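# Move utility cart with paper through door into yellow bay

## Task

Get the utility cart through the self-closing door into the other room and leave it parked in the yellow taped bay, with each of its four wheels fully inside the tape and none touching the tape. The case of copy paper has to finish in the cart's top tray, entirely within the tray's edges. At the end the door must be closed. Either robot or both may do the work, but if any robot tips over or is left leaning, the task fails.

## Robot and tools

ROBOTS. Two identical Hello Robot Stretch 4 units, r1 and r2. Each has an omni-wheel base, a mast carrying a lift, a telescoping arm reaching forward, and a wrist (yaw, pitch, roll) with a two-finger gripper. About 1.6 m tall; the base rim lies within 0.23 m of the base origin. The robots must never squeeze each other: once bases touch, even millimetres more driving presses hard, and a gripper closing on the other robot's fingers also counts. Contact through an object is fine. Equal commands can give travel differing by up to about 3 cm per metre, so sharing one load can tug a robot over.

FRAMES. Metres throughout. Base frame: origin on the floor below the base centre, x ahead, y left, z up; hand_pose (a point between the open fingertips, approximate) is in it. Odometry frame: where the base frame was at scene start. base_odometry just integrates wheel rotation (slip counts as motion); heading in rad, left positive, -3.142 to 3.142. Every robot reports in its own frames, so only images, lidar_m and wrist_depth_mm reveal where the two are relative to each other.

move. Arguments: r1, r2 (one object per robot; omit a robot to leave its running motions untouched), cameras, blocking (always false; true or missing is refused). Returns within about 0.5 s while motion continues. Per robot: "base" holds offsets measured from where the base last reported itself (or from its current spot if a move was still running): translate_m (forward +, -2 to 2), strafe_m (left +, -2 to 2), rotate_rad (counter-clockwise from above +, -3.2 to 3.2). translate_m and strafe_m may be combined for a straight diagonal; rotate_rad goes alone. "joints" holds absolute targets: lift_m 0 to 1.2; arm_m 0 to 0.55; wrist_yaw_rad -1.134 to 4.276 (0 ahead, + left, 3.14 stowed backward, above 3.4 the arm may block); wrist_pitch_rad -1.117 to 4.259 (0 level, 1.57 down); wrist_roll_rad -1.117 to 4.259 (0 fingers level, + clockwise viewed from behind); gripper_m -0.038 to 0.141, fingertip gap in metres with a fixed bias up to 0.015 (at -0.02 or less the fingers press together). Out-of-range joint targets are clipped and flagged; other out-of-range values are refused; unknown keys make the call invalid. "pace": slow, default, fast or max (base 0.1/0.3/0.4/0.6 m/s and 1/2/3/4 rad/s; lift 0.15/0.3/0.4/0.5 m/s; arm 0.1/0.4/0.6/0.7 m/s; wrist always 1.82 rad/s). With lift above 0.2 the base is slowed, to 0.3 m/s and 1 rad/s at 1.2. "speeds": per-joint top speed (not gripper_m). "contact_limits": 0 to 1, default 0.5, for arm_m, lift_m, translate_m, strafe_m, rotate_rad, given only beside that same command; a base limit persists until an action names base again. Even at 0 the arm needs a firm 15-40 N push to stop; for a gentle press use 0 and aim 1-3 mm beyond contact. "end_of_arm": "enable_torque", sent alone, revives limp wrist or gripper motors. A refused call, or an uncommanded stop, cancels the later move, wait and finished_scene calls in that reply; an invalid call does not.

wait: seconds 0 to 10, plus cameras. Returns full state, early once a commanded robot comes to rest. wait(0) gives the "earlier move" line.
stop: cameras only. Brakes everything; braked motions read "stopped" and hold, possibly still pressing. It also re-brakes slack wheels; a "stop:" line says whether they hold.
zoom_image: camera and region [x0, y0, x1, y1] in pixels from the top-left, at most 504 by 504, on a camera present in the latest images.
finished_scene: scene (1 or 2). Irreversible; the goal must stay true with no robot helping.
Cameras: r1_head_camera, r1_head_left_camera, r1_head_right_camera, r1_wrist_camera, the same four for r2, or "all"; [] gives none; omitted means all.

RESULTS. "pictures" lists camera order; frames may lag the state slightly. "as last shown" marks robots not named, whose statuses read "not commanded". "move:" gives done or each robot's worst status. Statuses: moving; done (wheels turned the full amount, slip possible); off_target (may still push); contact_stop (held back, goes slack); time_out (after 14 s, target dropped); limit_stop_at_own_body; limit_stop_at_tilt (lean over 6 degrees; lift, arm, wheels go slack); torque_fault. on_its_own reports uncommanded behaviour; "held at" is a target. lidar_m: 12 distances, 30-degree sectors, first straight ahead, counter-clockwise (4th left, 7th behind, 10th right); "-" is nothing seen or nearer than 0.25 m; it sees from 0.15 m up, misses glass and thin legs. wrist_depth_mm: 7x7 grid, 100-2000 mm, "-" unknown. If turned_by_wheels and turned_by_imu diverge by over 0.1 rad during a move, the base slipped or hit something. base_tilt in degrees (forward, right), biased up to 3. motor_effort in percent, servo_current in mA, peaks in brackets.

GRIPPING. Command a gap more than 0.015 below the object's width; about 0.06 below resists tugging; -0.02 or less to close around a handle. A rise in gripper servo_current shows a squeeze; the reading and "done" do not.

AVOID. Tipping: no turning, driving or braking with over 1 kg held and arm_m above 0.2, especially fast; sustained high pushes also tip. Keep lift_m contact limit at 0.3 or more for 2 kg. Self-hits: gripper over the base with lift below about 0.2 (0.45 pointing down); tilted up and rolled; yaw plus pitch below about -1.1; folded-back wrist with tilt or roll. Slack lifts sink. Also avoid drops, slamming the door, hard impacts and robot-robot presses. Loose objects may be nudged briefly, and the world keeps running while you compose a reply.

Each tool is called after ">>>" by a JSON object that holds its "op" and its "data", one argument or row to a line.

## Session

>>> {"op": "move", "data": {
  "blocking": false
}}

Scene clock: 0.00 s.
r1.base_odometry: x=+0.000 y=+0.000 heading=+0.000
r1.turned_by_wheels: +0.000
r1.turned_by_imu: +0.000
r1.base_tilt: forward=-1.6 right=+1.3
r1.lidar_m: 0.96 1.73 2.02 2.40 3.92 1.60 0.85 0.77 0.78 0.89 0.77 0.78
r1.base_status: not commanded
r1.joint_positions: lift_m=+0.124 arm_m=+0.000 wrist_yaw_rad=+3.194 wrist_pitch_rad=+0.002 wrist_roll_rad=+0.000 gripper_m=+0.056
r1.joint_status: not commanded
r1.measured_speeds: all 0
r1.motor_effort: lift_m=+19 arm_m=-4 wheel_0=-2 wheel_1=+1 wheel_2=+0
r1.servo_current: wrist_yaw_rad=59 wrist_pitch_rad=46 wrist_roll_rad=46 gripper_m=39
r1.hand_pose: x=-0.1216 y=+0.0722 z=+0.3019 quat_wxyz=(-0.026, -0.001, +0.000, +1.000) (m; r1's base frame)
r1.wrist_depth_mm: - 135 - - - - - / - 123 135 - - - - / - 121 191 - - - - / 110 136 194 - - - - / 137 - - - 1618 - - / 226 - 190 1098 188 1160 1118 / 224 163 750 798 768 768 759
r2.base_odometry: x=+0.000 y=+0.000 heading=+0.000
r2.turned_by_wheels: +0.000
r2.turned_by_imu: +0.000
r2.base_tilt: forward=-0.6 right=+0.1
r2.lidar_m: 1.29 1.32 1.58 2.33 2.36 2.78 1.41 1.41 2.77 2.39 2.42 1.48
r2.base_status: not commanded
r2.joint_positions: lift_m=+0.200 arm_m=+0.000 wrist_yaw_rad=+3.211 wrist_pitch_rad=+0.001 wrist_roll_rad=+0.000 gripper_m=+0.056
r2.joint_status: not commanded
r2.measured_speeds: all 0
r2.motor_effort: lift_m=+18 arm_m=-4 wheel_0=-1 wheel_1=+1 wheel_2=+1
r2.servo_current: wrist_yaw_rad=46 wrist_pitch_rad=39 wrist_roll_rad=52 gripper_m=52
r2.hand_pose: x=-0.1229 y=+0.0671 z=+0.3779 quat_wxyz=(-0.035, -0.001, +0.000, +0.999) (m; r2's base frame)
r2.wrist_depth_mm: - - 137 - - - - / - - 137 - - - - / - 109 138 - - - - / - 140 175 - - - - / 214 - - - - - - / 213 1281 196 1255 190 1336 1182 / 208 243 866 - - 854 878
pictures: r1_head_camera, r1_head_left_camera, r1_head_right_camera, r1_wrist_camera, r2_head_camera, r2_head_left_camera, r2_head_right_camera, r2_wrist_camera
Images, in order (width x height): r1_head_camera 420x560, r1_head_left_camera 420x672, r1_head_right_camera 420x672, r1_wrist_camera 616x392, r2_head_camera 420x560, r2_head_left_camera 420x672, r2_head_right_camera 420x672, r2_wrist_camera 616x392.

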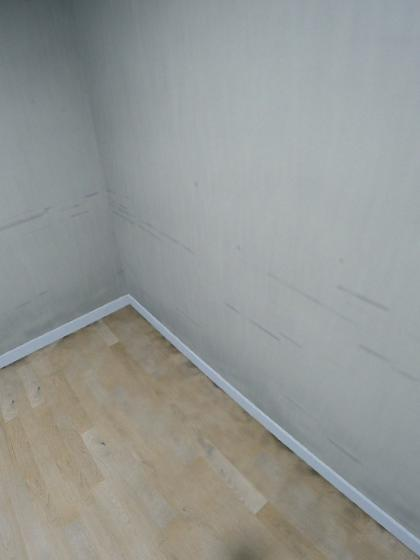

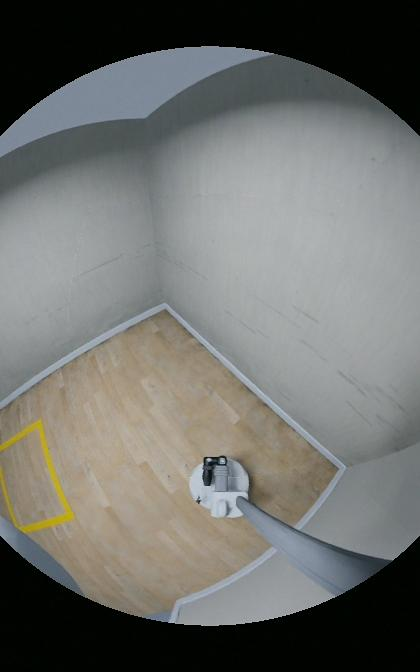

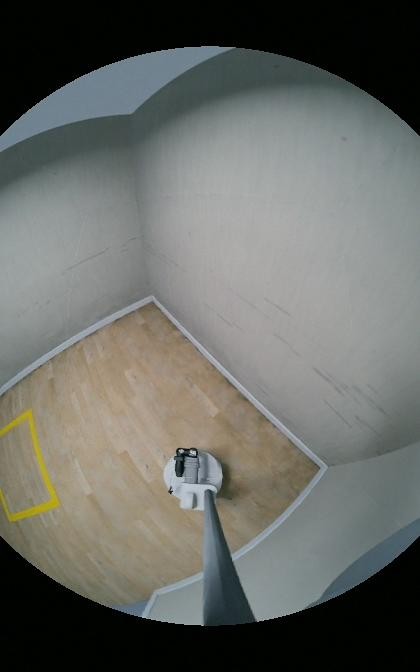

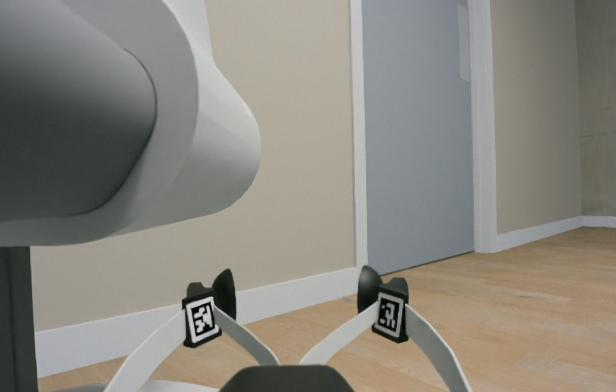

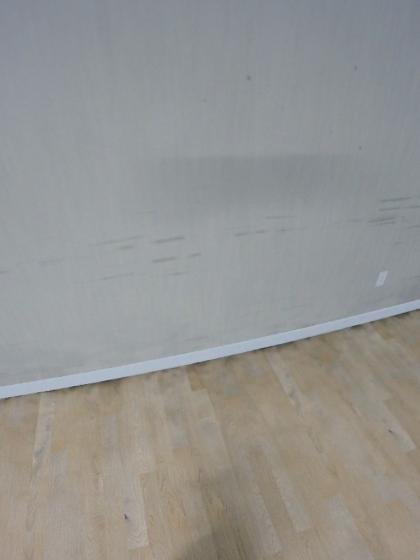

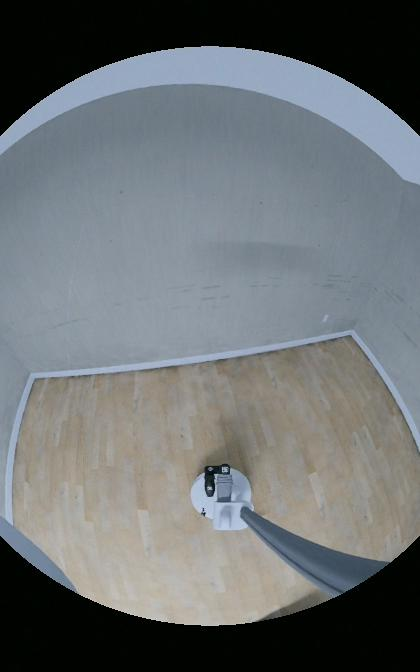

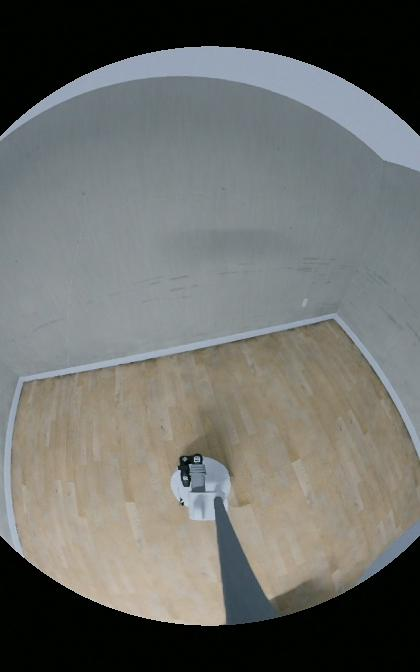

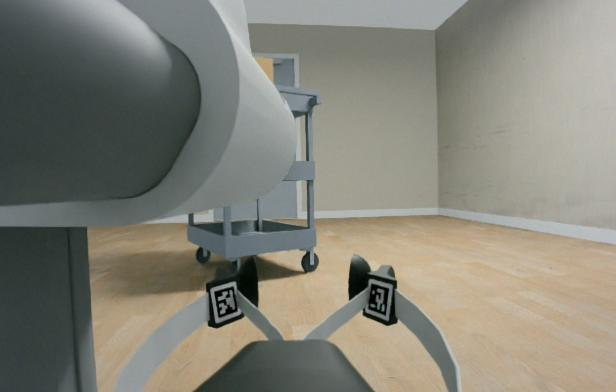

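>>> {"op": "move", "data": {
  "blocking": false,
  "r1": {"base":{"rotate_rad":2.3}},
  "r2": {"base":{"rotate_rad":3.1}},
  "cameras": []
}}

>>> {"op": "wait", "data": {
  "seconds": 4,
  "cameras": ["r1_head_camera","r1_head_left_camera","r2_head_camera","r2_head_left_camera","r2_head_right_camera"]
}}

Scene clock: 6.03 s.
move: r1 moving; r2 moving
r1.base_odometry: x=+0.000 y=+0.000 heading=+0.253
r1.turned_by_wheels: +0.253
r1.turned_by_imu: +0.253
r1.base_tilt: forward=-1.6 right=+1.3
r1.lidar_m: 1.15 2.01 2.11 2.98 2.65 1.07 0.80 0.74 0.81 0.80 0.72 0.82
r1.base_status: rotate_rad moving
r1.joint_positions: lift_m=+0.124 arm_m=+0.000 wrist_yaw_rad=+3.194 wrist_pitch_rad=+0.002 wrist_roll_rad=+0.000 gripper_m=+0.056
r1.joint_status: not commanded
r1.measured_speeds: translate_m=+0.000 strafe_m=+0.000 rotate_rad=+0.974 lift_m=+0.000 arm_m=+0.000 wrist_yaw_rad=+0.000 wrist_pitch_rad=+0.000 wrist_roll_rad=+0.000
r1.motor_effort: lift_m=+19(20) arm_m=-4(4) wheel_0=-7(9) wheel_1=-6(7) wheel_2=-6(7)
r1.servo_current: wrist_yaw_rad=46(59) wrist_pitch_rad=39(52) wrist_roll_rad=33(65) gripper_m=39(46)
r1.hand_pose: x=-0.1216 y=+0.0722 z=+0.3019 quat_wxyz=(-0.026, -0.001, +0.000, +1.000) (m; r1's base frame)
r1.wrist_depth_mm: - 135 - - - - 1808 / - 123 135 - - - 1808 / - 121 192 - - - 1756 / 111 136 195 - - - 1808 / 137 - - - - - 1756 / 226 - 190 976 188 1118 1138 / 224 152 759 798 778 750 759
r2.base_odometry: x=+0.000 y=+0.000 heading=+0.252
r2.turned_by_wheels: +0.252
r2.turned_by_imu: +0.245
r2.base_tilt: forward=-0.7 right=+0.0
r2.lidar_m: 1.29 1.38 1.94 2.33 2.46 3.37 1.44 3.35 2.49 2.40 1.84 1.36
r2.base_status: rotate_rad moving
r2.joint_positions: lift_m=+0.200 arm_m=+0.000 wrist_yaw_rad=+3.211 wrist_pitch_rad=+0.001 wrist_roll_rad=+0.000 gripper_m=+0.056
r2.joint_status: not commanded
r2.measured_speeds: translate_m=+0.002 strafe_m=+0.000 rotate_rad=+0.977 lift_m=+0.000 arm_m=+0.000 wrist_yaw_rad=+0.000 wrist_pitch_rad=+0.000 wrist_roll_rad=+0.000
r2.motor_effort: lift_m=+18(18) arm_m=-4(4) wheel_0=-4(9) wheel_1=-10(10) wheel_2=-10(11)
r2.servo_current: wrist_yaw_rad=52(52) wrist_pitch_rad=46(46) wrist_roll_rad=52(65) gripper_m=46(52)
r2.hand_pose: x=-0.1229 y=+0.0671 z=+0.3779 quat_wxyz=(-0.035, -0.001, +0.000, +0.999) (m; r2's base frame)
r2.wrist_depth_mm: - - 137 - - - - / - - 137 1756 - - - / - 109 138 286 - - - / - 140 176 - - - - / 214 - - - - - - / 213 1281 196 1308 190 1336 1182 / 208 242 878 - - 854 878
pictures: none
No camera images: "cameras" was empty.

Scene clock: 7.97 s.
earlier move: r1 done; r2 moving
r1.base_odometry: x=+0.000 y=+0.000 heading=+2.300
r1.turned_by_wheels: +2.047
r1.turned_by_imu: +2.058
r1.base_tilt: forward=-1.6 right=+1.3
r1.lidar_m: 3.30 1.13 0.80 0.74 0.79 0.81 0.77 0.80 1.11 2.01 2.10 2.81
r1.base_status: done
r1.joint_positions: lift_m=+0.124 arm_m=+0.000 wrist_yaw_rad=+3.194 wrist_pitch_rad=+0.002 wrist_roll_rad=+0.000 gripper_m=+0.056
r1.joint_status: not commanded
r1.measured_speeds: all 0
r1.motor_effort: lift_m=+19(20) arm_m=-3(4) wheel_0=-2(10) wheel_1=-2(9) wheel_2=-1(8)
r1.servo_current: wrist_yaw_rad=59(65) wrist_pitch_rad=33(52) wrist_roll_rad=52(65) gripper_m=46(52)
r1.hand_pose: x=-0.1216 y=+0.0722 z=+0.3019 quat_wxyz=(-0.026, -0.001, +0.000, +1.000) (m; r1's base frame)
r1.wrist_depth_mm: - 135 - - - - - / - 123 135 - - - - / - 121 191 - - - - / 110 135 194 - - - - / 137 - - - - - - / 216 - 190 - 187 - - / 225 750 759 143 750 759 750
r2.base_odometry: x=+0.000 y=+0.000 heading=+3.086
r2.turned_by_wheels: +2.834
r2.turned_by_imu: +2.759
r2.base_tilt: forward=-0.7 right=+0.1
r2.lidar_m: 1.46 1.39 2.87 2.39 2.36 1.53 1.32 1.31 1.48 2.35 2.34 2.63
r2.base_status: rotate_rad moving
r2.joint_positions: lift_m=+0.200 arm_m=+0.000 wrist_yaw_rad=+3.211 wrist_pitch_rad=+0.001 wrist_roll_rad=+0.000 gripper_m=+0.056
r2.joint_status: not commanded
r2.measured_speeds: translate_m=+0.000 strafe_m=+0.000 rotate_rad=+0.264 lift_m=+0.000 arm_m=+0.000 wrist_yaw_rad=+0.000 wrist_pitch_rad=+0.000 wrist_roll_rad=+0.000
r2.motor_effort: lift_m=+18(18) arm_m=-4(4) wheel_0=-7(10) wheel_1=-3(10) wheel_2=-5(13)
r2.servo_current: wrist_yaw_rad=46(52) wrist_pitch_rad=39(46) wrist_roll_rad=46(65) gripper_m=46(52)
r2.hand_pose: x=-0.1228 y=+0.0671 z=+0.3779 quat_wxyz=(-0.035, -0.001, +0.000, +0.999) (m; r2's base frame)
r2.wrist_depth_mm: - - 137 - - - - / - 107 137 - - - - / - 110 138 235 - - - / - 140 165 - - - - / 216 - - - - - - / 213 1182 193 1182 190 1308 1205 / 211 245 891 - - 854 866
wait: 1.93 of 4 s (r1 has come to rest)
pictures: r1_head_camera, r1_head_left_camera, r2_head_camera, r2_head_left_camera, r2_head_right_camera
Images, in order (width x height): r1_head_camera 420x560, r1_head_left_camera 420x672, r2_head_camera 420x560, r2_head_left_camera 420x672, r2_head_right_camera 420x672.

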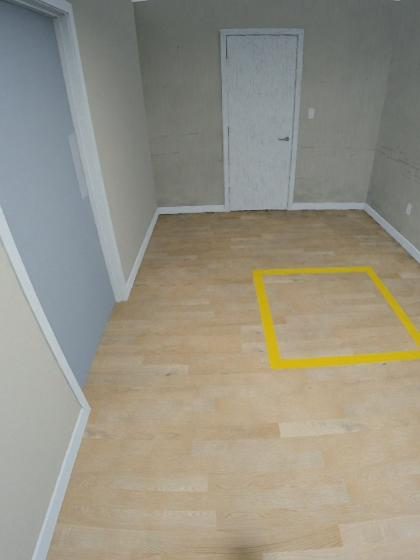

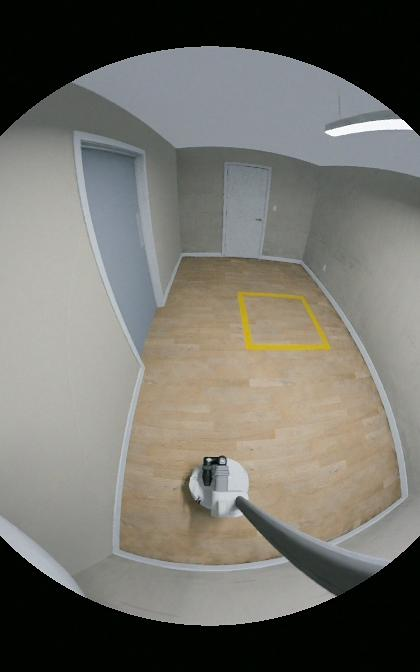

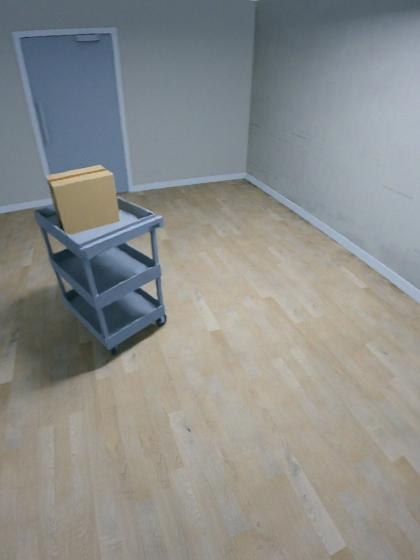

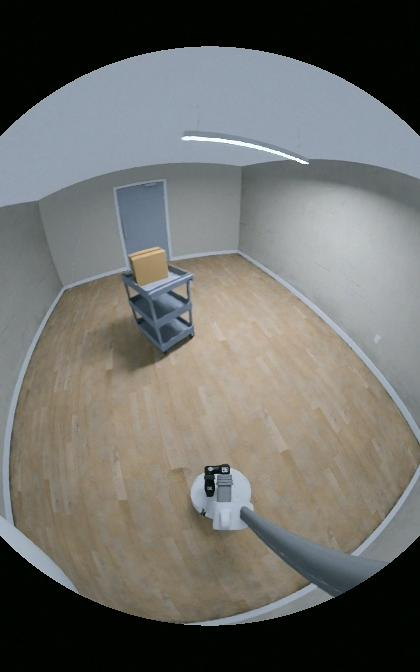

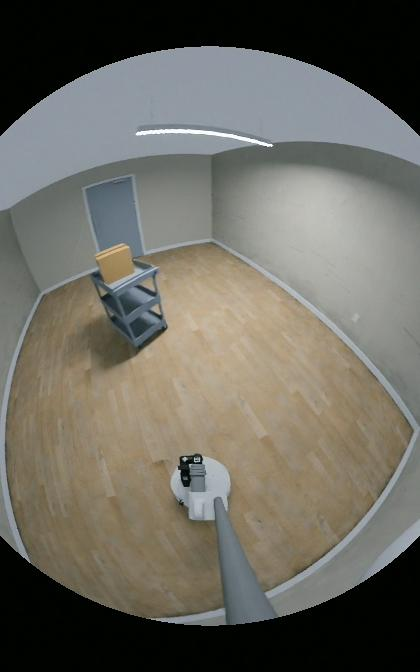

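>>> {"op": "move", "data": {
  "blocking": false,
  "r1": {"base":{"translate_m":1.85}},
  "cameras": ["r2_head_camera","r2_head_left_camera"]
}}

>>> {"op": "zoom_image", "data": {
  "camera": "r2_head_camera",
  "region": [0, 140, 220, 360]
}}

Scene clock: 28.80 s.
earlier move: r2 done
move: r1 moving
r1.base_odometry: x=-0.021 y=+0.023 heading=+2.300
r1.turned_by_wheels: +0.000
r1.turned_by_imu: +0.000
r1.base_tilt: forward=-1.6 right=+1.3
r1.lidar_m: 3.33 1.11 0.80 0.76 0.78 0.87 0.78 0.83 1.15 2.01 2.11 2.83
r1.base_status: translate_m moving
r1.joint_positions: lift_m=+0.124 arm_m=+0.000 wrist_yaw_rad=+3.194 wrist_pitch_rad=+0.002 wrist_roll_rad=+0.000 gripper_m=+0.056
r1.joint_status: not commanded
r1.measured_speeds: translate_m=+0.121 strafe_m=+0.000 rotate_rad=-0.001 lift_m=+0.000 arm_m=+0.000 wrist_yaw_rad=+0.000 wrist_pitch_rad=+0.000 wrist_roll_rad=+0.000
r1.motor_effort: lift_m=+20(20) arm_m=-4(4) wheel_0=+7(7) wheel_1=+4(8) wheel_2=-7(9)
r1.servo_current: wrist_yaw_rad=52(59) wrist_pitch_rad=39(46) wrist_roll_rad=52(65) gripper_m=46(46)
r1.hand_pose: x=-0.1216 y=+0.0722 z=+0.3019 quat_wxyz=(-0.026, -0.001, +0.000, +1.000) (m; r1's base frame)
r1.wrist_depth_mm: - 135 - - - - - / - 122 135 - - - - / - 121 191 - - - - / 110 135 195 - - - - / 137 - - - - - - / 216 - 190 - 187 - - / 224 759 759 798 778 759 768
r2.base_odometry: x=+0.000 y=+0.000 heading=+3.099
r2.turned_by_wheels: +0.013
r2.turned_by_imu: +0.013
r2.base_tilt: forward=-0.7 right=+0.1
r2.lidar_m: 1.45 1.39 2.87 2.39 2.38 1.56 1.29 1.30 1.52 2.33 2.34 2.70
r2.base_status: done
r2.joint_positions: lift_m=+0.200 arm_m=+0.000 wrist_yaw_rad=+3.211 wrist_pitch_rad=+0.001 wrist_roll_rad=+0.000 gripper_m=+0.056
r2.joint_status: not commanded
r2.measured_speeds: all 0
r2.motor_effort: lift_m=+18(18) arm_m=-4(4) wheel_0=-3(4) wheel_1=-2(3) wheel_2=-4(4)
r2.servo_current: wrist_yaw_rad=39(52) wrist_pitch_rad=39(46) wrist_roll_rad=46(59) gripper_m=46(52)
r2.hand_pose: x=-0.1228 y=+0.0671 z=+0.3779 quat_wxyz=(-0.035, -0.001, +0.000, +0.999) (m; r2's base frame)
r2.wrist_depth_mm: - - 137 - - - - / - 107 137 - - - - / - 110 138 235 - - - / - 140 165 - - - - / 216 - - - - - - / 213 1205 193 1205 190 1336 1205 / 211 244 878 - - 842 866
pictures: r2_head_camera, r2_head_left_camera
Images, in order (width x height): r2_head_camera 420x560, r2_head_left_camera 420x672.

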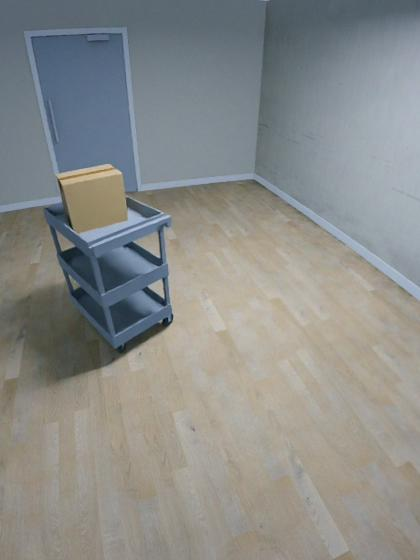

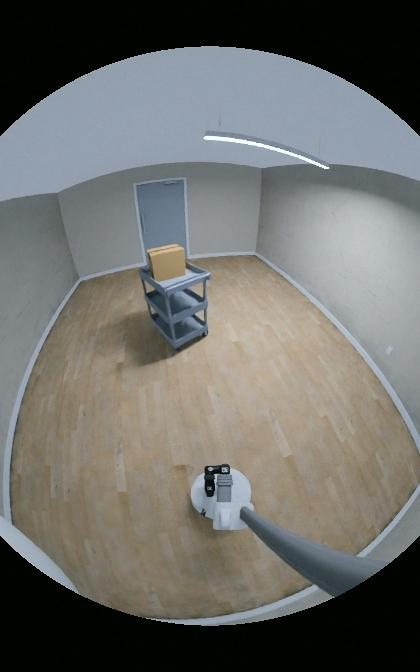

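Scaled by 2.291 from the camera's 420x560 image, which has a finer 1200x1600 frame.

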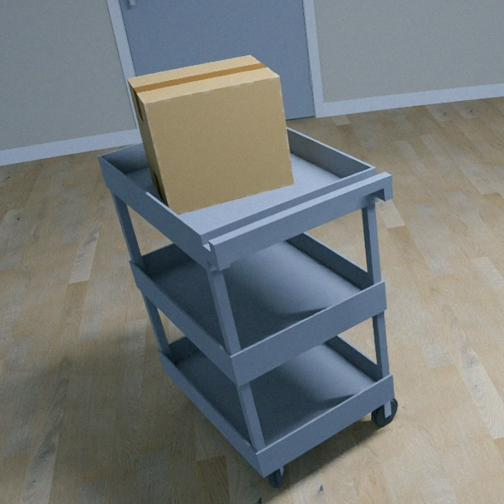

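>>> {"op": "move", "data": {
  "blocking": false,
  "r2": {"base":{"translate_m":1.1,"strafe_m":0.12},"joints":{"lift_m":0.69,"gripper_m":0.1}},
  "cameras": []
}}

>>> {"op": "wait", "data": {
  "seconds": 5,
  "cameras": ["r1_head_camera","r1_head_left_camera"]
}}

>>> {"op": "move", "data": {
  "blocking": false,
  "r1": {"base":{"rotate_rad":1.57}},
  "r2": {"base":{"rotate_rad":0.785},"joints":{"wrist_yaw_rad":0,"wrist_roll_rad":1.57}},
  "cameras": []
}}

>>> {"op": "wait", "data": {
  "seconds": 3,
  "cameras": ["r1_head_camera","r1_head_left_camera","r2_head_camera"]
}}

Scene clock: 47.10 s.
earlier move: r1 done
move: r2 moving
r1.base_odometry: x=-1.232 y=+1.380 heading=+2.300
r1.turned_by_wheels: +0.000
r1.turned_by_imu: +0.000
r1.base_tilt: forward=-1.6 right=+1.3
r1.lidar_m: 2.07 1.16 0.83 0.86 0.90 1.12 2.62 2.76 2.07 1.98 2.04 2.18
r1.base_status: done
r1.joint_positions: lift_m=+0.124 arm_m=+0.000 wrist_yaw_rad=+3.194 wrist_pitch_rad=+0.002 wrist_roll_rad=+0.000 gripper_m=+0.056
r1.joint_status: not commanded
r1.measured_speeds: all 0
r1.motor_effort: lift_m=+20(20) arm_m=-4(4) wheel_0=+1(2) wheel_1=+1(1) wheel_2=+0(0)
r1.servo_current: wrist_yaw_rad=39(59) wrist_pitch_rad=39(52) wrist_roll_rad=46(59) gripper_m=46(46)
r1.hand_pose: x=-0.1216 y=+0.0722 z=+0.3019 quat_wxyz=(-0.026, -0.001, +0.000, +1.000) (m; r1's base frame)
r1.wrist_depth_mm: - 135 - - - - - / - 124 146 - - - - / - 121 191 - - - - / 111 136 207 - - - - / 216 - - - - 1618 - / 991 1205 193 1205 187 1138 991 / 750 750 759 798 778 750 768
r2.base_odometry: x=-0.031 y=-0.002 heading=+3.099
r2.turned_by_wheels: +0.000
r2.turned_by_imu: +0.002
r2.base_tilt: forward=-0.7 right=+0.0
r2.lidar_m: 1.41 1.37 2.86 2.40 2.41 1.62 1.33 1.34 1.55 2.34 2.33 2.67
r2.base_status: translate_m moving; strafe_m moving
r2.joint_positions: lift_m=+0.238 arm_m=+0.000 wrist_yaw_rad=+3.211 wrist_pitch_rad=+0.001 wrist_roll_rad=+0.000 gripper_m=+0.075
r2.joint_status: lift_m moving; gripper_m moving
r2.measured_speeds: translate_m=+0.123 strafe_m=+0.014 rotate_rad=-0.003 lift_m=+0.146 arm_m=+0.000 wrist_yaw_rad=+0.000 wrist_pitch_rad=+0.000 wrist_roll_rad=+0.000
r2.motor_effort: lift_m=+24(24) arm_m=-4(4) wheel_0=+7(7) wheel_1=+9(9) wheel_2=-12(13)
r2.servo_current: wrist_yaw_rad=46(46) wrist_pitch_rad=39(46) wrist_roll_rad=52(59) gripper_m=98(98)
r2.hand_pose: x=-0.1228 y=+0.0671 z=+0.4157 quat_wxyz=(-0.035, -0.001, +0.000, +0.999) (m; r2's base frame)
r2.wrist_depth_mm: - - 137 - - - - / - - 137 - - - - / - 110 139 231 - - - / - 140 163 - - - - / 214 - - - - - - / 213 1255 189 1281 188 1464 1281 / 211 244 1008 - 1008 917 946
pictures: none
No camera images: "cameras" was empty.

Scene clock: 51.77 s.
earlier move: r2 done
r1.base_odometry: x=-1.232 y=+1.380 heading=+2.300
r1.turned_by_wheels: +0.000
r1.turned_by_imu: +0.000
r1.base_tilt: forward=-1.6 right=+1.2
r1.lidar_m: 2.07 1.18 0.84 0.87 0.91 1.09 2.63 2.72 2.09 1.96 2.06 2.19
r1.base_status: done
r1.joint_positions: lift_m=+0.124 arm_m=+0.000 wrist_yaw_rad=+3.194 wrist_pitch_rad=+0.002 wrist_roll_rad=+0.000 gripper_m=+0.056
r1.joint_status: not commanded
r1.measured_speeds: all 0
r1.motor_effort: lift_m=+20(20) arm_m=-4(4) wheel_0=+1(2) wheel_1=+1(1) wheel_2=+0(0)
r1.servo_current: wrist_yaw_rad=33(65) wrist_pitch_rad=39(52) wrist_roll_rad=52(65) gripper_m=39(46)
r1.hand_pose: x=-0.1216 y=+0.0722 z=+0.3019 quat_wxyz=(-0.026, -0.001, +0.000, +1.000) (m; r1's base frame)
r1.wrist_depth_mm: - 135 - - - - - / - 124 146 - - - - / - 121 193 - - - - / 111 136 206 - - - - / 217 - - - - 1618 - / 1008 1205 193 1160 187 1118 1008 / 759 759 759 809 778 768 750
r2.base_odometry: x=-1.104 y=-0.074 heading=+3.100
r2.turned_by_wheels: +0.000
r2.turned_by_imu: +0.002
r2.base_tilt: forward=-0.7 right=+0.0
r2.lidar_m: 0.44 0.38 0.35 2.62 2.58 2.81 2.41 2.38 2.50 2.15 2.15 2.45
r2.base_status: done
r2.joint_positions: lift_m=+0.690 arm_m=+0.000 wrist_yaw_rad=+3.211 wrist_pitch_rad=+0.001 wrist_roll_rad=+0.000 gripper_m=+0.100
r2.joint_status: all done
r2.measured_speeds: all 0
r2.motor_effort: lift_m=+21(24) arm_m=-4(4) wheel_0=+3(10) wheel_1=+4(10) wheel_2=-3(13)
r2.servo_current: wrist_yaw_rad=52(52) wrist_pitch_rad=39(46) wrist_roll_rad=39(59) gripper_m=46(117)
r2.hand_pose: x=-0.1228 y=+0.0671 z=+0.8676 quat_wxyz=(-0.035, -0.001, +0.000, +0.999) (m; r2's base frame)
r2.wrist_depth_mm: - - 137 - - - - / - 107 137 - - - - / - 113 138 - - - - / - 140 178 - - - - / 216 - - - - - - / 213 - 195 - 195 - - / 210 1756 - - 1983 1808 1921
wait: 4.67 of 5 s (r2 has come to rest)
pictures: r1_head_camera, r1_head_left_camera
Images, in order (width x height): r1_head_camera 420x560, r1_head_left_camera 420x672.

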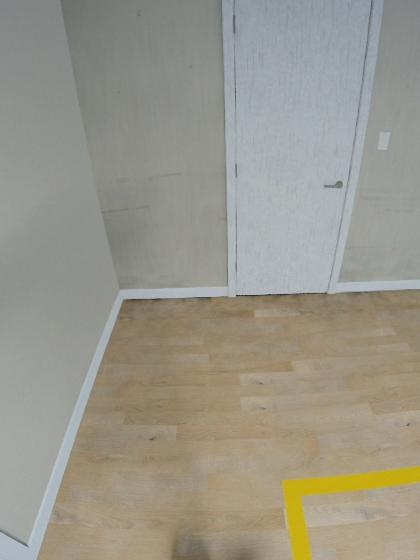

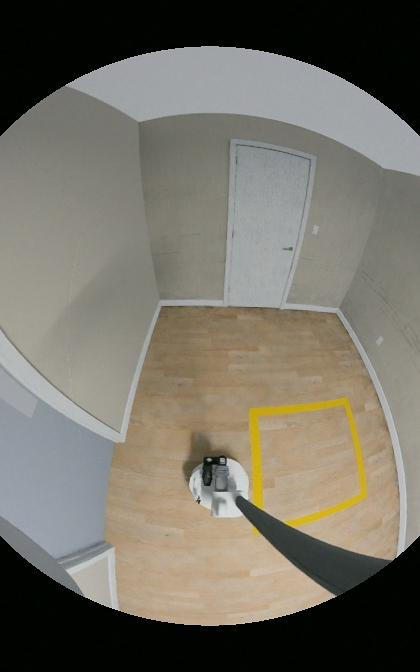

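Scene clock: 52.27 s.
move: r1 moving; r2 moving
r1.base_odometry: x=-1.232 y=+1.380 heading=+2.552
r1.turned_by_wheels: +0.252
r1.turned_by_imu: +0.253
r1.base_tilt: forward=-1.6 right=+1.3
r1.lidar_m: 1.74 0.96 0.83 0.86 0.99 1.55 2.60 2.35 2.00 2.00 2.27 2.06
r1.base_status: rotate_rad moving
r1.joint_positions: lift_m=+0.124 arm_m=+0.000 wrist_yaw_rad=+3.194 wrist_pitch_rad=+0.002 wrist_roll_rad=+0.000 gripper_m=+0.056
r1.joint_status: not commanded
r1.measured_speeds: translate_m=+0.000 strafe_m=+0.000 rotate_rad=+0.971 lift_m=+0.000 arm_m=+0.000 wrist_yaw_rad=+0.000 wrist_pitch_rad=+0.000 wrist_roll_rad=+0.000
r1.motor_effort: lift_m=+19(20) arm_m=-4(4) wheel_0=-8(9) wheel_1=-6(8) wheel_2=-6(7)
r1.servo_current: wrist_yaw_rad=39(59) wrist_pitch_rad=39(46) wrist_roll_rad=52(65) gripper_m=39(46)
r1.hand_pose: x=-0.1216 y=+0.0722 z=+0.3019 quat_wxyz=(-0.026, -0.001, +0.000, +1.000) (m; r1's base frame)
r1.wrist_depth_mm: - 135 - - - - - / - 123 146 - - - - / - 121 191 - - - - / 111 135 208 - - - - / 216 - - - - - - / 991 1229 194 1205 187 1160 1098 / 750 750 759 798 788 750 759
r2.base_odometry: x=-1.104 y=-0.074 heading=-2.932
r2.turned_by_wheels: +0.252
r2.turned_by_imu: +0.245
r2.base_tilt: forward=-0.7 right=+0.1
r2.lidar_m: 0.39 0.38 2.77 2.58 2.66 2.55 2.40 2.46 2.25 2.13 2.21 2.94
r2.base_status: rotate_rad moving
r2.joint_positions: lift_m=+0.690 arm_m=+0.000 wrist_yaw_rad=+2.649 wrist_pitch_rad=+0.001 wrist_roll_rad=+0.588 gripper_m=+0.100
r2.joint_status: wrist_yaw_rad moving; wrist_roll_rad moving
r2.measured_speeds: translate_m=-0.001 strafe_m=+0.001 rotate_rad=+0.980 lift_m=+0.000 arm_m=+0.000 wrist_yaw_rad=-1.743 wrist_pitch_rad=+0.000 wrist_roll_rad=+1.820
r2.motor_effort: lift_m=+21(21) arm_m=-4(4) wheel_0=-6(8) wheel_1=-9(9) wheel_2=-12(12)
r2.servo_current: wrist_yaw_rad=91(130) wrist_pitch_rad=46(46) wrist_roll_rad=72(85) gripper_m=52(59)
r2.hand_pose: x=-0.0417 y=+0.2135 z=+0.8676 quat_wxyz=(+0.234, +0.070, +0.281, +0.928) (m; r2's base frame)
r2.wrist_depth_mm: - - - - - - - / - - - - - - - / - - - - - - - / - - - - - - - / - - - - - - 1708 / 262 - 195 - 195 1576 1366 / - - - - 1661 1397 1138
pictures: none
No camera images: "cameras" was empty.

Scene clock: 53.83 s.
earlier move: r1 done; r2 moving
r1.base_odometry: x=-1.232 y=+1.380 heading=-2.414
r1.turned_by_wheels: +1.317
r1.turned_by_imu: +1.324
r1.base_tilt: forward=-1.6 right=+1.3
r1.lidar_m: 0.85 0.90 1.09 2.59 2.71 2.06 1.98 2.06 2.20 2.09 1.18 0.82
r1.base_status: done
r1.joint_positions: lift_m=+0.124 arm_m=+0.000 wrist_yaw_rad=+3.194 wrist_pitch_rad=+0.002 wrist_roll_rad=+0.000 gripper_m=+0.056
r1.joint_status: not commanded
r1.measured_speeds: all 0
r1.motor_effort: lift_m=+20(20) arm_m=-4(4) wheel_0=-3(10) wheel_1=-2(8) wheel_2=-2(9)
r1.servo_current: wrist_yaw_rad=72(72) wrist_pitch_rad=46(52) wrist_roll_rad=59(65) gripper_m=39(52)
r1.hand_pose: x=-0.1216 y=+0.0722 z=+0.3019 quat_wxyz=(-0.026, -0.001, +0.000, +1.000) (m; r1's base frame)
r1.wrist_depth_mm: - 135 - - - - - / - 123 146 - - - - / - 121 191 - - - - / 110 136 206 - - - - / 216 - - - - - - / 1025 1205 191 1182 187 1138 1098 / 759 750 750 798 788 723 759
r2.base_odometry: x=-1.104 y=-0.074 heading=-2.398
r2.turned_by_wheels: +0.534
r2.turned_by_imu: +0.521
r2.base_tilt: forward=-0.7 right=+0.1
r2.lidar_m: 0.42 2.71 2.59 2.70 2.50 2.40 2.49 2.28 2.13 2.21 0.60 0.43
r2.base_status: done
r2.joint_positions: lift_m=+0.690 arm_m=+0.000 wrist_yaw_rad=+0.409 wrist_pitch_rad=+0.001 wrist_roll_rad=+1.570 gripper_m=+0.100
r2.joint_status: wrist_yaw_rad moving; wrist_roll_rad moving
r2.measured_speeds: translate_m=+0.000 strafe_m=+0.000 rotate_rad=+0.000 lift_m=+0.000 arm_m=+0.000 wrist_yaw_rad=-1.049 wrist_pitch_rad=+0.000 wrist_roll_rad=+0.000
r2.motor_effort: lift_m=+21(21) arm_m=+4(5) wheel_0=+14(15) wheel_1=+2(10) wheel_2=-3(12)
r2.servo_current: wrist_yaw_rad=436(793) wrist_pitch_rad=39(52) wrist_roll_rad=39(117) gripper_m=52(59)
r2.hand_pose: x=+0.4702 y=+0.0344 z=+0.8676 quat_wxyz=(+0.693, +0.692, +0.144, +0.143) (m; r2's base frame)
r2.wrist_depth_mm: - 397 392 115 169 - - / - - 430 122 179 183 - / - - - 131 191 1499 1205 / - - - 141 203 216 217 / - - - 153 163 1708 1205 / - - 193 162 164 1537 1229 / - - - - - 1921 1205
wait: 1.57 of 3 s (r1 has come to rest)
pictures: r1_head_camera, r1_head_left_camera, r2_head_camera
Images, in order (width x height): r1_head_camera 420x560, r1_head_left_camera 420x672, r2_head_camera 420x560.

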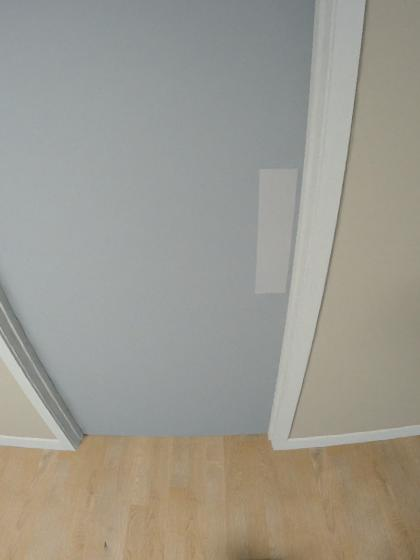

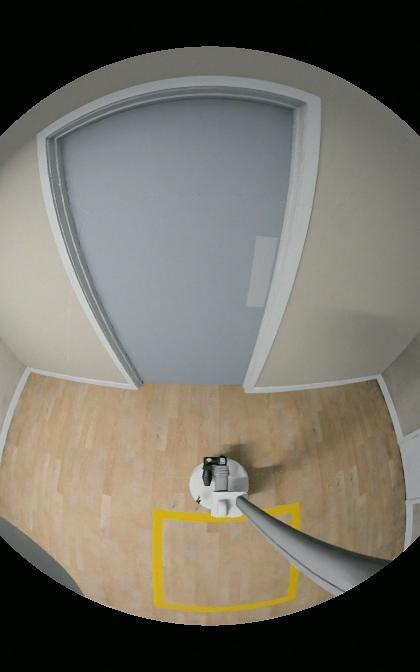

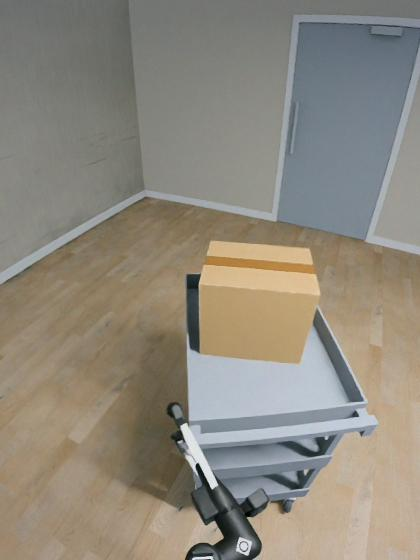

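>>> {"op": "move", "data": {
  "blocking": false,
  "r1": {"base":{"translate_m":0.5,"strafe_m":0.17}},
  "r2": {"base":{"translate_m":-0.12},"pace":"slow","contact_limits":{"translate_m":0.3}},
  "cameras": []
}}

>>> {"op": "wait", "data": {
  "seconds": 4,
  "cameras": ["r1_head_camera","r2_head_camera"]
}}

Scene clock: 62.53 s.
earlier move: r2 done
move: r1 moving; r2 moving
r1.base_odometry: x=-1.249 y=+1.351 heading=-2.414
r1.turned_by_wheels: +0.000
r1.turned_by_imu: +0.000
r1.base_tilt: forward=-1.6 right=+1.3
r1.lidar_m: 0.85 0.87 1.08 2.60 2.69 2.13 2.00 2.10 2.22 2.11 1.13 0.79
r1.base_status: translate_m moving; strafe_m moving
r1.joint_positions: lift_m=+0.124 arm_m=+0.000 wrist_yaw_rad=+3.194 wrist_pitch_rad=+0.002 wrist_roll_rad=+0.000 gripper_m=+0.056
r1.joint_status: not commanded
r1.measured_speeds: translate_m=+0.121 strafe_m=+0.042 rotate_rad=-0.005 lift_m=+0.000 arm_m=+0.000 wrist_yaw_rad=+0.000 wrist_pitch_rad=+0.000 wrist_roll_rad=+0.000
r1.motor_effort: lift_m=+19(20) arm_m=-4(4) wheel_0=+4(5) wheel_1=+5(10) wheel_2=-9(9)
r1.servo_current: wrist_yaw_rad=52(59) wrist_pitch_rad=46(46) wrist_roll_rad=46(65) gripper_m=39(46)
r1.hand_pose: x=-0.1216 y=+0.0722 z=+0.3019 quat_wxyz=(-0.026, -0.001, +0.000, +1.000) (m; r1's base frame)
r1.wrist_depth_mm: - 135 - - - - - / - 120 142 - - - - / - 125 176 - - - - / 110 135 211 - - - - / 214 - - - - - - / 1008 1205 193 1229 188 1138 1118 / 768 759 759 798 778 723 759
r2.base_odometry: x=-1.095 y=-0.065 heading=-2.399
r2.turned_by_wheels: -0.001
r2.turned_by_imu: +0.000
r2.base_tilt: forward=-0.6 right=+0.1
r2.lidar_m: 0.66 2.72 2.60 2.70 2.51 2.37 2.49 2.24 2.11 2.22 0.73 0.46
r2.base_status: translate_m moving
r2.joint_positions: lift_m=+0.690 arm_m=+0.000 wrist_yaw_rad=+0.003 wrist_pitch_rad=+0.001 wrist_roll_rad=+1.570 gripper_m=+0.100
r2.joint_status: all done
r2.measured_speeds: translate_m=-0.050 strafe_m=+0.000 rotate_rad=-0.001 lift_m=+0.000 arm_m=+0.000 wrist_yaw_rad=+0.000 wrist_pitch_rad=+0.000 wrist_roll_rad=+0.000
r2.motor_effort: lift_m=+21(21) arm_m=+4(5) wheel_0=-5(7) wheel_1=-6(8) wheel_2=+10(10)
r2.servo_current: wrist_yaw_rad=52(59) wrist_pitch_rad=39(46) wrist_roll_rad=46(65) gripper_m=52(52)
r2.contact_limits: translate_m 0.3
r2.hand_pose: x=+0.4595 y=-0.0866 z=+0.8676 quat_wxyz=(+0.707, +0.707, +0.001, +0.001) (m; r2's base frame)
r2.wrist_depth_mm: - - 521 241 226 251 - / - - 508 272 259 256 - / - - 504 389 362 878 - / - - - 539 - 831 504 / - - - - - 1661 1229 / - - 193 - 193 1537 1205 / - - - - - 1921 1205
pictures: none
No camera images: "cameras" was empty.

Scene clock: 64.53 s.
earlier move: r1 moving; r2 done
r1.base_odometry: x=-1.482 y=+0.938 heading=-2.414
r1.turned_by_wheels: +0.000
r1.turned_by_imu: +0.001
r1.base_tilt: forward=-1.6 right=+1.2
r1.lidar_m: 0.37 0.41 0.56 1.17 2.56 2.58 2.45 2.58 2.35 1.50 0.53 0.41
r1.base_status: translate_m moving; strafe_m moving
r1.joint_positions: lift_m=+0.124 arm_m=+0.000 wrist_yaw_rad=+3.194 wrist_pitch_rad=+0.002 wrist_roll_rad=+0.000 gripper_m=+0.056
r1.joint_status: not commanded
r1.measured_speeds: translate_m=+0.103 strafe_m=+0.035 rotate_rad=+0.000 lift_m=+0.000 arm_m=+0.000 wrist_yaw_rad=+0.000 wrist_pitch_rad=+0.000 wrist_roll_rad=+0.000
r1.motor_effort: lift_m=+20(20) arm_m=-4(4) wheel_0=+3(7) wheel_1=+2(10) wheel_2=+0(10)
r1.servo_current: wrist_yaw_rad=52(65) wrist_pitch_rad=39(52) wrist_roll_rad=52(72) gripper_m=39(52)
r1.hand_pose: x=-0.1216 y=+0.0722 z=+0.3019 quat_wxyz=(-0.026, -0.001, +0.000, +1.000) (m; r1's base frame)
r1.wrist_depth_mm: - 135 - - - - - / - 123 146 - - - - / - 121 192 - - - - / 110 136 207 - - - - / 216 - - - - - - / 1008 1229 193 1182 187 1118 1098 / 225 163 707 143 741 759 759
r2.base_odometry: x=-1.016 y=+0.008 heading=-2.399
r2.turned_by_wheels: +0.000
r2.turned_by_imu: +0.000
r2.base_tilt: forward=-0.7 right=+0.0
r2.lidar_m: 0.72 2.78 2.64 2.70 2.43 2.29 2.39 2.18 2.07 2.15 2.87 0.59
r2.base_status: done
r2.joint_positions: lift_m=+0.690 arm_m=+0.000 wrist_yaw_rad=+0.003 wrist_pitch_rad=+0.001 wrist_roll_rad=+1.570 gripper_m=+0.100
r2.joint_status: all done
r2.measured_speeds: all 0
r2.motor_effort: lift_m=+21(21) arm_m=+4(5) wheel_0=-4(10) wheel_1=-3(8) wheel_2=+5(10)
r2.servo_current: wrist_yaw_rad=46(59) wrist_pitch_rad=52(52) wrist_roll_rad=46(65) gripper_m=59(59)
r2.contact_limits: translate_m 0.3
r2.hand_pose: x=+0.4595 y=-0.0866 z=+0.8676 quat_wxyz=(+0.707, +0.707, +0.001, +0.001) (m; r2's base frame)
r2.wrist_depth_mm: - - 634 307 - - - / - - 609 355 355 355 357 / - - 615 480 - - 455 / - - - 668 - 946 946 / - - - - - 1808 1229 / - - 193 - 193 1537 1205 / - - - - - 1921 1229
wait: 2.00 of 4 s (r2 has come to rest)
pictures: r1_head_camera, r2_head_camera
Images, in order (width x height): r1_head_camera 420x560, r2_head_camera 420x560.

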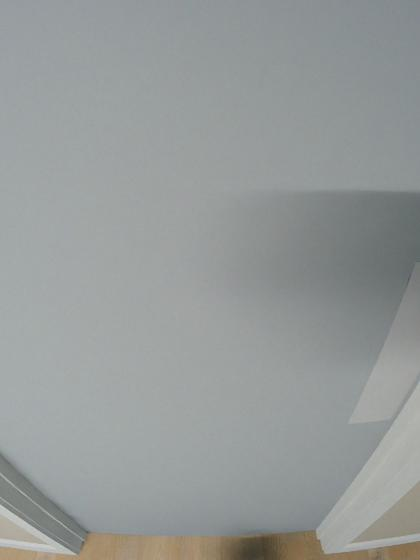

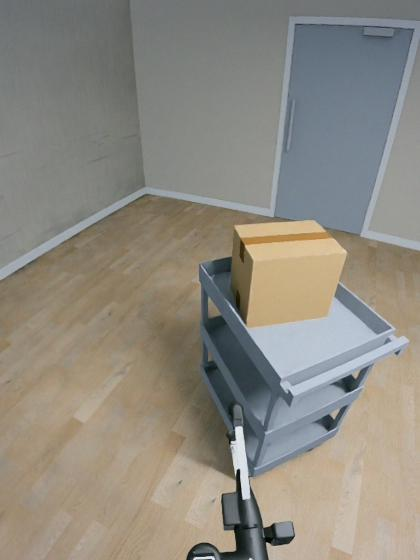

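>>> {"op": "move", "data": {
  "blocking": false,
  "r2": {"base":{"strafe_m":-0.83}},
  "r1": {"base":{"translate_m":1.4},"pace":"slow","contact_limits":{"translate_m":0.7}},
  "cameras": []
}}

>>> {"op": "wait", "data": {
  "seconds": 5,
  "cameras": []
}}

>>> {"op": "move", "data": {
  "blocking": false,
  "r2": {"base":{"rotate_rad":0.6}},
  "cameras": []
}}

>>> {"op": "wait", "data": {
  "seconds": 3,
  "cameras": ["r1_head_left_camera","r2_head_camera","r2_head_left_camera"]
}}

Scene clock: 90.67 s.
earlier move: r1 done
move: r1 moving; r2 moving
r1.base_odometry: x=-1.502 y=+0.912 heading=-2.414
r1.turned_by_wheels: +0.000
r1.turned_by_imu: +0.000
r1.base_tilt: forward=-1.6 right=+1.3
r1.lidar_m: 0.35 0.36 0.51 1.06 2.53 2.62 2.50 2.62 2.36 1.32 0.50 0.37
r1.base_status: translate_m moving
r1.joint_positions: lift_m=+0.124 arm_m=+0.000 wrist_yaw_rad=+3.194 wrist_pitch_rad=+0.002 wrist_roll_rad=+0.000 gripper_m=+0.056
r1.joint_status: not commanded
r1.measured_speeds: translate_m=+0.049 strafe_m=+0.000 rotate_rad=-0.001 lift_m=+0.000 arm_m=+0.000 wrist_yaw_rad=+0.000 wrist_pitch_rad=+0.000 wrist_roll_rad=+0.000
r1.motor_effort: lift_m=+20(20) arm_m=-4(4) wheel_0=+5(7) wheel_1=+5(7) wheel_2=-7(7)
r1.servo_current: wrist_yaw_rad=59(59) wrist_pitch_rad=33(52) wrist_roll_rad=46(59) gripper_m=39(46)
r1.contact_limits: translate_m 0.7
r1.hand_pose: x=-0.1216 y=+0.0722 z=+0.3019 quat_wxyz=(-0.026, -0.001, +0.000, +1.000) (m; r1's base frame)
r1.wrist_depth_mm: - 135 - - - - - / - 123 146 - - - - / - 121 191 - - - - / 111 136 207 - - - - / 216 - - - - - - / 1008 1229 194 1182 187 1138 1118 / 226 750 750 143 741 768 759
r2.base_odometry: x=-1.040 y=+0.034 heading=-2.399
r2.turned_by_wheels: +0.000
r2.turned_by_imu: +0.000
r2.base_tilt: forward=-0.7 right=+0.1
r2.lidar_m: 0.65 2.81 2.66 2.74 2.43 2.30 2.39 2.17 2.04 2.13 2.86 0.56
r2.base_status: strafe_m moving
r2.joint_positions: lift_m=+0.690 arm_m=+0.000 wrist_yaw_rad=+0.003 wrist_pitch_rad=+0.001 wrist_roll_rad=+1.570 gripper_m=+0.100
r2.joint_status: not commanded
r2.measured_speeds: translate_m=+0.000 strafe_m=-0.141 rotate_rad=+0.001 lift_m=+0.000 arm_m=+0.000 wrist_yaw_rad=+0.000 wrist_pitch_rad=+0.000 wrist_roll_rad=+0.000
r2.motor_effort: lift_m=+21(21) arm_m=+5(5) wheel_0=+12(12) wheel_1=-13(13) wheel_2=+1(4)
r2.servo_current: wrist_yaw_rad=52(52) wrist_pitch_rad=33(46) wrist_roll_rad=46(65) gripper_m=52(52)
r2.hand_pose: x=+0.4595 y=-0.0866 z=+0.8676 quat_wxyz=(+0.707, +0.707, +0.001, +0.001) (m; r2's base frame)
r2.wrist_depth_mm: - - 640 384 - 831 - / - - 621 303 373 359 - / - - 615 410 362 357 357 / - - 691 609 - 946 544 / - - - - - 1661 1229 / - - 192 - 194 1499 1182 / - - - - - 1921 1205
pictures: none
No camera images: "cameras" was empty.

Scene clock: 94.27 s.
earlier move: r1 moving; r2 done
r1.base_odometry: x=-1.761 y=+0.681 heading=-2.413
r1.turned_by_wheels: +0.001
r1.turned_by_imu: +0.003
r1.base_tilt: forward=-1.6 right=+1.3
r1.lidar_m: 0.25 0.25 0.25 0.40 2.55 3.01 2.86 2.97 2.39 0.36 0.41 0.25
r1.base_status: translate_m moving
r1.joint_positions: lift_m=+0.124 arm_m=+0.000 wrist_yaw_rad=+3.199 wrist_pitch_rad=+0.002 wrist_roll_rad=+0.000 gripper_m=+0.056
r1.joint_status: not commanded
r1.measured_speeds: translate_m=+0.100 strafe_m=+0.000 rotate_rad=+0.004 lift_m=+0.000 arm_m=+0.000 wrist_yaw_rad=+0.043 wrist_pitch_rad=+0.000 wrist_roll_rad=+0.000
r1.motor_effort: lift_m=+19(20) arm_m=+4(4) wheel_0=+16(24) wheel_1=+13(14) wheel_2=-17(21)
r1.servo_current: wrist_yaw_rad=39(72) wrist_pitch_rad=46(52) wrist_roll_rad=39(65) gripper_m=46(52)
r1.contact_limits: translate_m 0.7
r1.hand_pose: x=-0.1221 y=+0.0707 z=+0.3019 quat_wxyz=(-0.029, -0.001, +0.000, +1.000) (m; r1's base frame)
r1.wrist_depth_mm: - 133 132 - - - - / - 114 132 - - - - / - 115 133 - - - - / - 133 177 - - - - / 203 - - - - - - / 210 1205 193 1182 187 1138 1098 / 214 759 759 798 778 768 809
r2.base_odometry: x=-1.577 y=+0.619 heading=-2.398
r2.turned_by_wheels: +0.000
r2.turned_by_imu: +0.000
r2.base_tilt: forward=-0.7 right=+0.1
r2.lidar_m: 0.72 0.69 0.77 3.46 2.83 2.68 2.02 1.42 1.34 1.38 1.88 3.13
r2.base_status: done
r2.joint_positions: lift_m=+0.690 arm_m=+0.000 wrist_yaw_rad=+0.003 wrist_pitch_rad=+0.001 wrist_roll_rad=+1.570 gripper_m=+0.100
r2.joint_status: not commanded
r2.measured_speeds: all 0
r2.motor_effort: lift_m=+21(21) arm_m=+4(5) wheel_0=+2(14) wheel_1=-2(13) wheel_2=+0(4)
r2.servo_current: wrist_yaw_rad=52(59) wrist_pitch_rad=39(52) wrist_roll_rad=46(65) gripper_m=52(59)
r2.hand_pose: x=+0.4595 y=-0.0866 z=+0.8676 quat_wxyz=(+0.707, +0.707, +0.001, +0.001) (m; r2's base frame)
r2.wrist_depth_mm: - - - - - 1708 1205 / - - - - - 1708 1205 / - - - - - 1756 1205 / - - - - - 1756 1205 / - - - - - 1756 1229 / - - 193 - 194 1537 1205 / - - - - - 1756 1138
wait: 3.60 of 5 s (r2 has come to rest)
pictures: none
No camera images: "cameras" was empty.

Scene clock: 94.77 s.
earlier move: r1 moving
move: r2 moving
r1.base_odometry: x=-1.798 y=+0.648 heading=-2.413
r1.turned_by_wheels: +0.000
r1.turned_by_imu: +0.000
r1.base_tilt: forward=-1.7 right=+1.3
r1.lidar_m: 0.25 - 0.25 0.34 2.55 3.04 2.91 3.00 2.46 0.35 2.33 0.25
r1.base_status: translate_m moving
r1.joint_positions: lift_m=+0.124 arm_m=+0.000 wrist_yaw_rad=+3.207 wrist_pitch_rad=+0.002 wrist_roll_rad=+0.000 gripper_m=+0.056
r1.joint_status: not commanded
r1.measured_speeds: translate_m=+0.100 strafe_m=+0.000 rotate_rad=+0.001 lift_m=+0.000 arm_m=+0.000 wrist_yaw_rad=+0.000 wrist_pitch_rad=+0.000 wrist_roll_rad=+0.000
r1.motor_effort: lift_m=+20(20) arm_m=+9(9) wheel_0=+14(18) wheel_1=+16(19) wheel_2=-15(16)
r1.servo_current: wrist_yaw_rad=85(91) wrist_pitch_rad=46(52) wrist_roll_rad=59(59) gripper_m=39(46)
r1.contact_limits: translate_m 0.7
r1.hand_pose: x=-0.1230 y=+0.0685 z=+0.3019 quat_wxyz=(-0.032, -0.001, +0.000, +0.999) (m; r1's base frame)
r1.wrist_depth_mm: - - 131 - - - - / - - 131 - - - - / - 114 131 - - - - / - 132 178 - - - - / 195 - - - - - - / 213 1255 191 1205 188 1160 1118 / 212 768 759 798 788 759 809
r2.base_odometry: x=-1.577 y=+0.619 heading=-2.146
r2.turned_by_wheels: +0.252
r2.turned_by_imu: +0.245
r2.base_tilt: forward=-0.7 right=+0.0
r2.lidar_m: 0.68 0.70 3.38 3.19 2.70 2.69 1.64 1.36 1.36 1.52 2.58 3.07
r2.base_status: rotate_rad moving
r2.joint_positions: lift_m=+0.690 arm_m=+0.000 wrist_yaw_rad=+0.003 wrist_pitch_rad=+0.001 wrist_roll_rad=+1.570 gripper_m=+0.100
r2.joint_status: not commanded
r2.measured_speeds: translate_m=-0.002 strafe_m=+0.000 rotate_rad=+0.976 lift_m=+0.000 arm_m=+0.000 wrist_yaw_rad=+0.000 wrist_pitch_rad=+0.000 wrist_roll_rad=+0.000
r2.motor_effort: lift_m=+21(21) arm_m=+4(5) wheel_0=-2(9) wheel_1=-9(10) wheel_2=-11(13)
r2.servo_current: wrist_yaw_rad=39(65) wrist_pitch_rad=33(46) wrist_roll_rad=46(52) gripper_m=52(52)
r2.hand_pose: x=+0.4595 y=-0.0867 z=+0.8676 quat_wxyz=(+0.707, +0.707, +0.001, +0.001) (m; r2's base frame)
r2.wrist_depth_mm: - - - - - 1661 1182 / - - - - - 1756 1205 / - - - - - 1708 1205 / - - - - - 1808 1205 / - - - - - 1756 1229 / - - 195 525 192 - 525 / - - 715 - - - 517
pictures: none
No camera images: "cameras" was empty.

Scene clock: 95.67 s.
earlier move: r1 moving; r2 done
r1.base_odometry: x=-1.865 y=+0.588 heading=-2.413
r1.turned_by_wheels: +0.000
r1.turned_by_imu: +0.000
r1.base_tilt: forward=-1.6 right=+1.3
r1.lidar_m: 0.25 - 0.25 0.30 0.64 3.12 3.00 3.08 0.36 0.37 2.31 0.29
r1.base_status: translate_m moving
r1.joint_positions: lift_m=+0.124 arm_m=+0.000 wrist_yaw_rad=+3.207 wrist_pitch_rad=+0.002 wrist_roll_rad=+0.000 gripper_m=+0.056
r1.joint_status: not commanded
r1.measured_speeds: translate_m=+0.100 strafe_m=-0.001 rotate_rad=-0.002 lift_m=+0.000 arm_m=+0.000 wrist_yaw_rad=+0.000 wrist_pitch_rad=+0.000 wrist_roll_rad=+0.000
r1.motor_effort: lift_m=+19(20) arm_m=+9(9) wheel_0=+11(18) wheel_1=+15(19) wheel_2=-14(16)
r1.servo_current: wrist_yaw_rad=85(91) wrist_pitch_rad=39(52) wrist_roll_rad=52(59) gripper_m=46(46)
r1.contact_limits: translate_m 0.7
r1.hand_pose: x=-0.1230 y=+0.0685 z=+0.3019 quat_wxyz=(-0.032, -0.001, +0.000, +0.999) (m; r1's base frame)
r1.wrist_depth_mm: - - 131 - - - - / - - 131 - - - - / - 114 132 - - - - / - 133 179 - - - - / 198 - - - - - - / 213 1255 195 1205 187 1138 1118 / 213 759 759 798 778 759 798
r2.base_odometry: x=-1.577 y=+0.619 heading=-1.799
r2.turned_by_wheels: +0.347
r2.turned_by_imu: +0.339
r2.base_tilt: forward=-0.7 right=+0.1
r2.lidar_m: 0.68 3.38 3.54 2.78 2.69 1.89 1.40 1.35 1.43 2.02 3.05 0.68
r2.base_status: done
r2.joint_positions: lift_m=+0.690 arm_m=+0.000 wrist_yaw_rad=+0.003 wrist_pitch_rad=+0.001 wrist_roll_rad=+1.570 gripper_m=+0.100
r2.joint_status: not commanded
r2.measured_speeds: all 0
r2.motor_effort: lift_m=+21(21) arm_m=+4(5) wheel_0=-2(9) wheel_1=-1(10) wheel_2=-4(13)
r2.servo_current: wrist_yaw_rad=46(65) wrist_pitch_rad=33(46) wrist_roll_rad=46(52) gripper_m=52(52)
r2.hand_pose: x=+0.4595 y=-0.0867 z=+0.8676 quat_wxyz=(+0.707, +0.707, +0.001, +0.001) (m; r2's base frame)
r2.wrist_depth_mm: - - - - - 1708 1205 / - - - - - 1756 1118 / - - 809 496 - - 496 / - - 741 512 1160 - 512 / - - 798 544 1042 - 539 / - - 193 549 193 564 564 / - - - - - 1756 1078
wait: 0.90 of 3 s (r2 has come to rest)
pictures: r1_head_left_camera, r2_head_camera, r2_head_left_camera
Images, in order (width x height): r1_head_left_camera 420x672, r2_head_camera 420x560, r2_head_left_camera 420x672.

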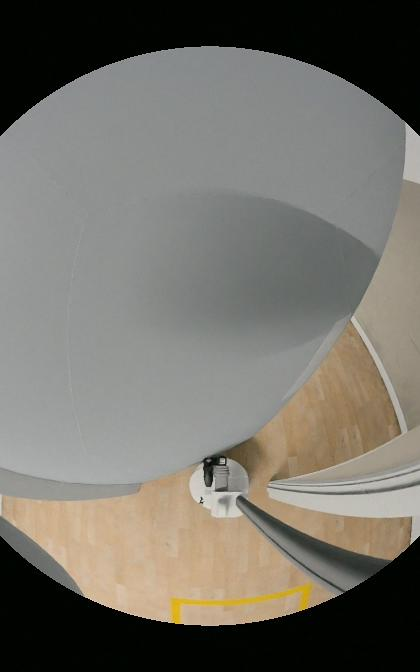

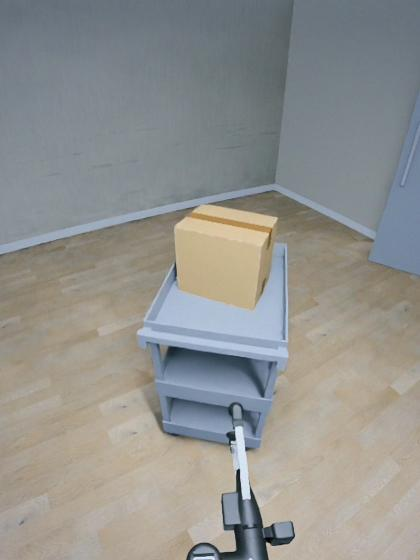

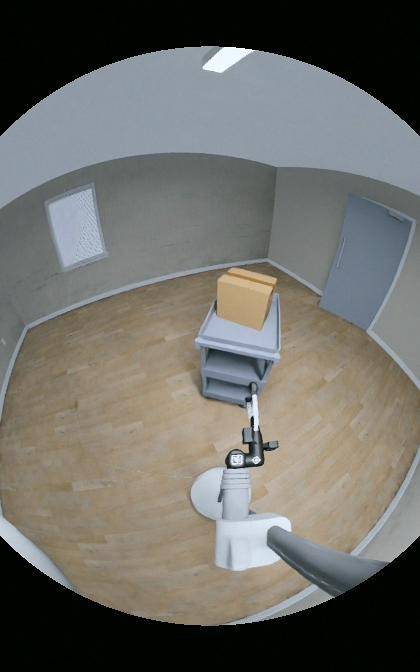

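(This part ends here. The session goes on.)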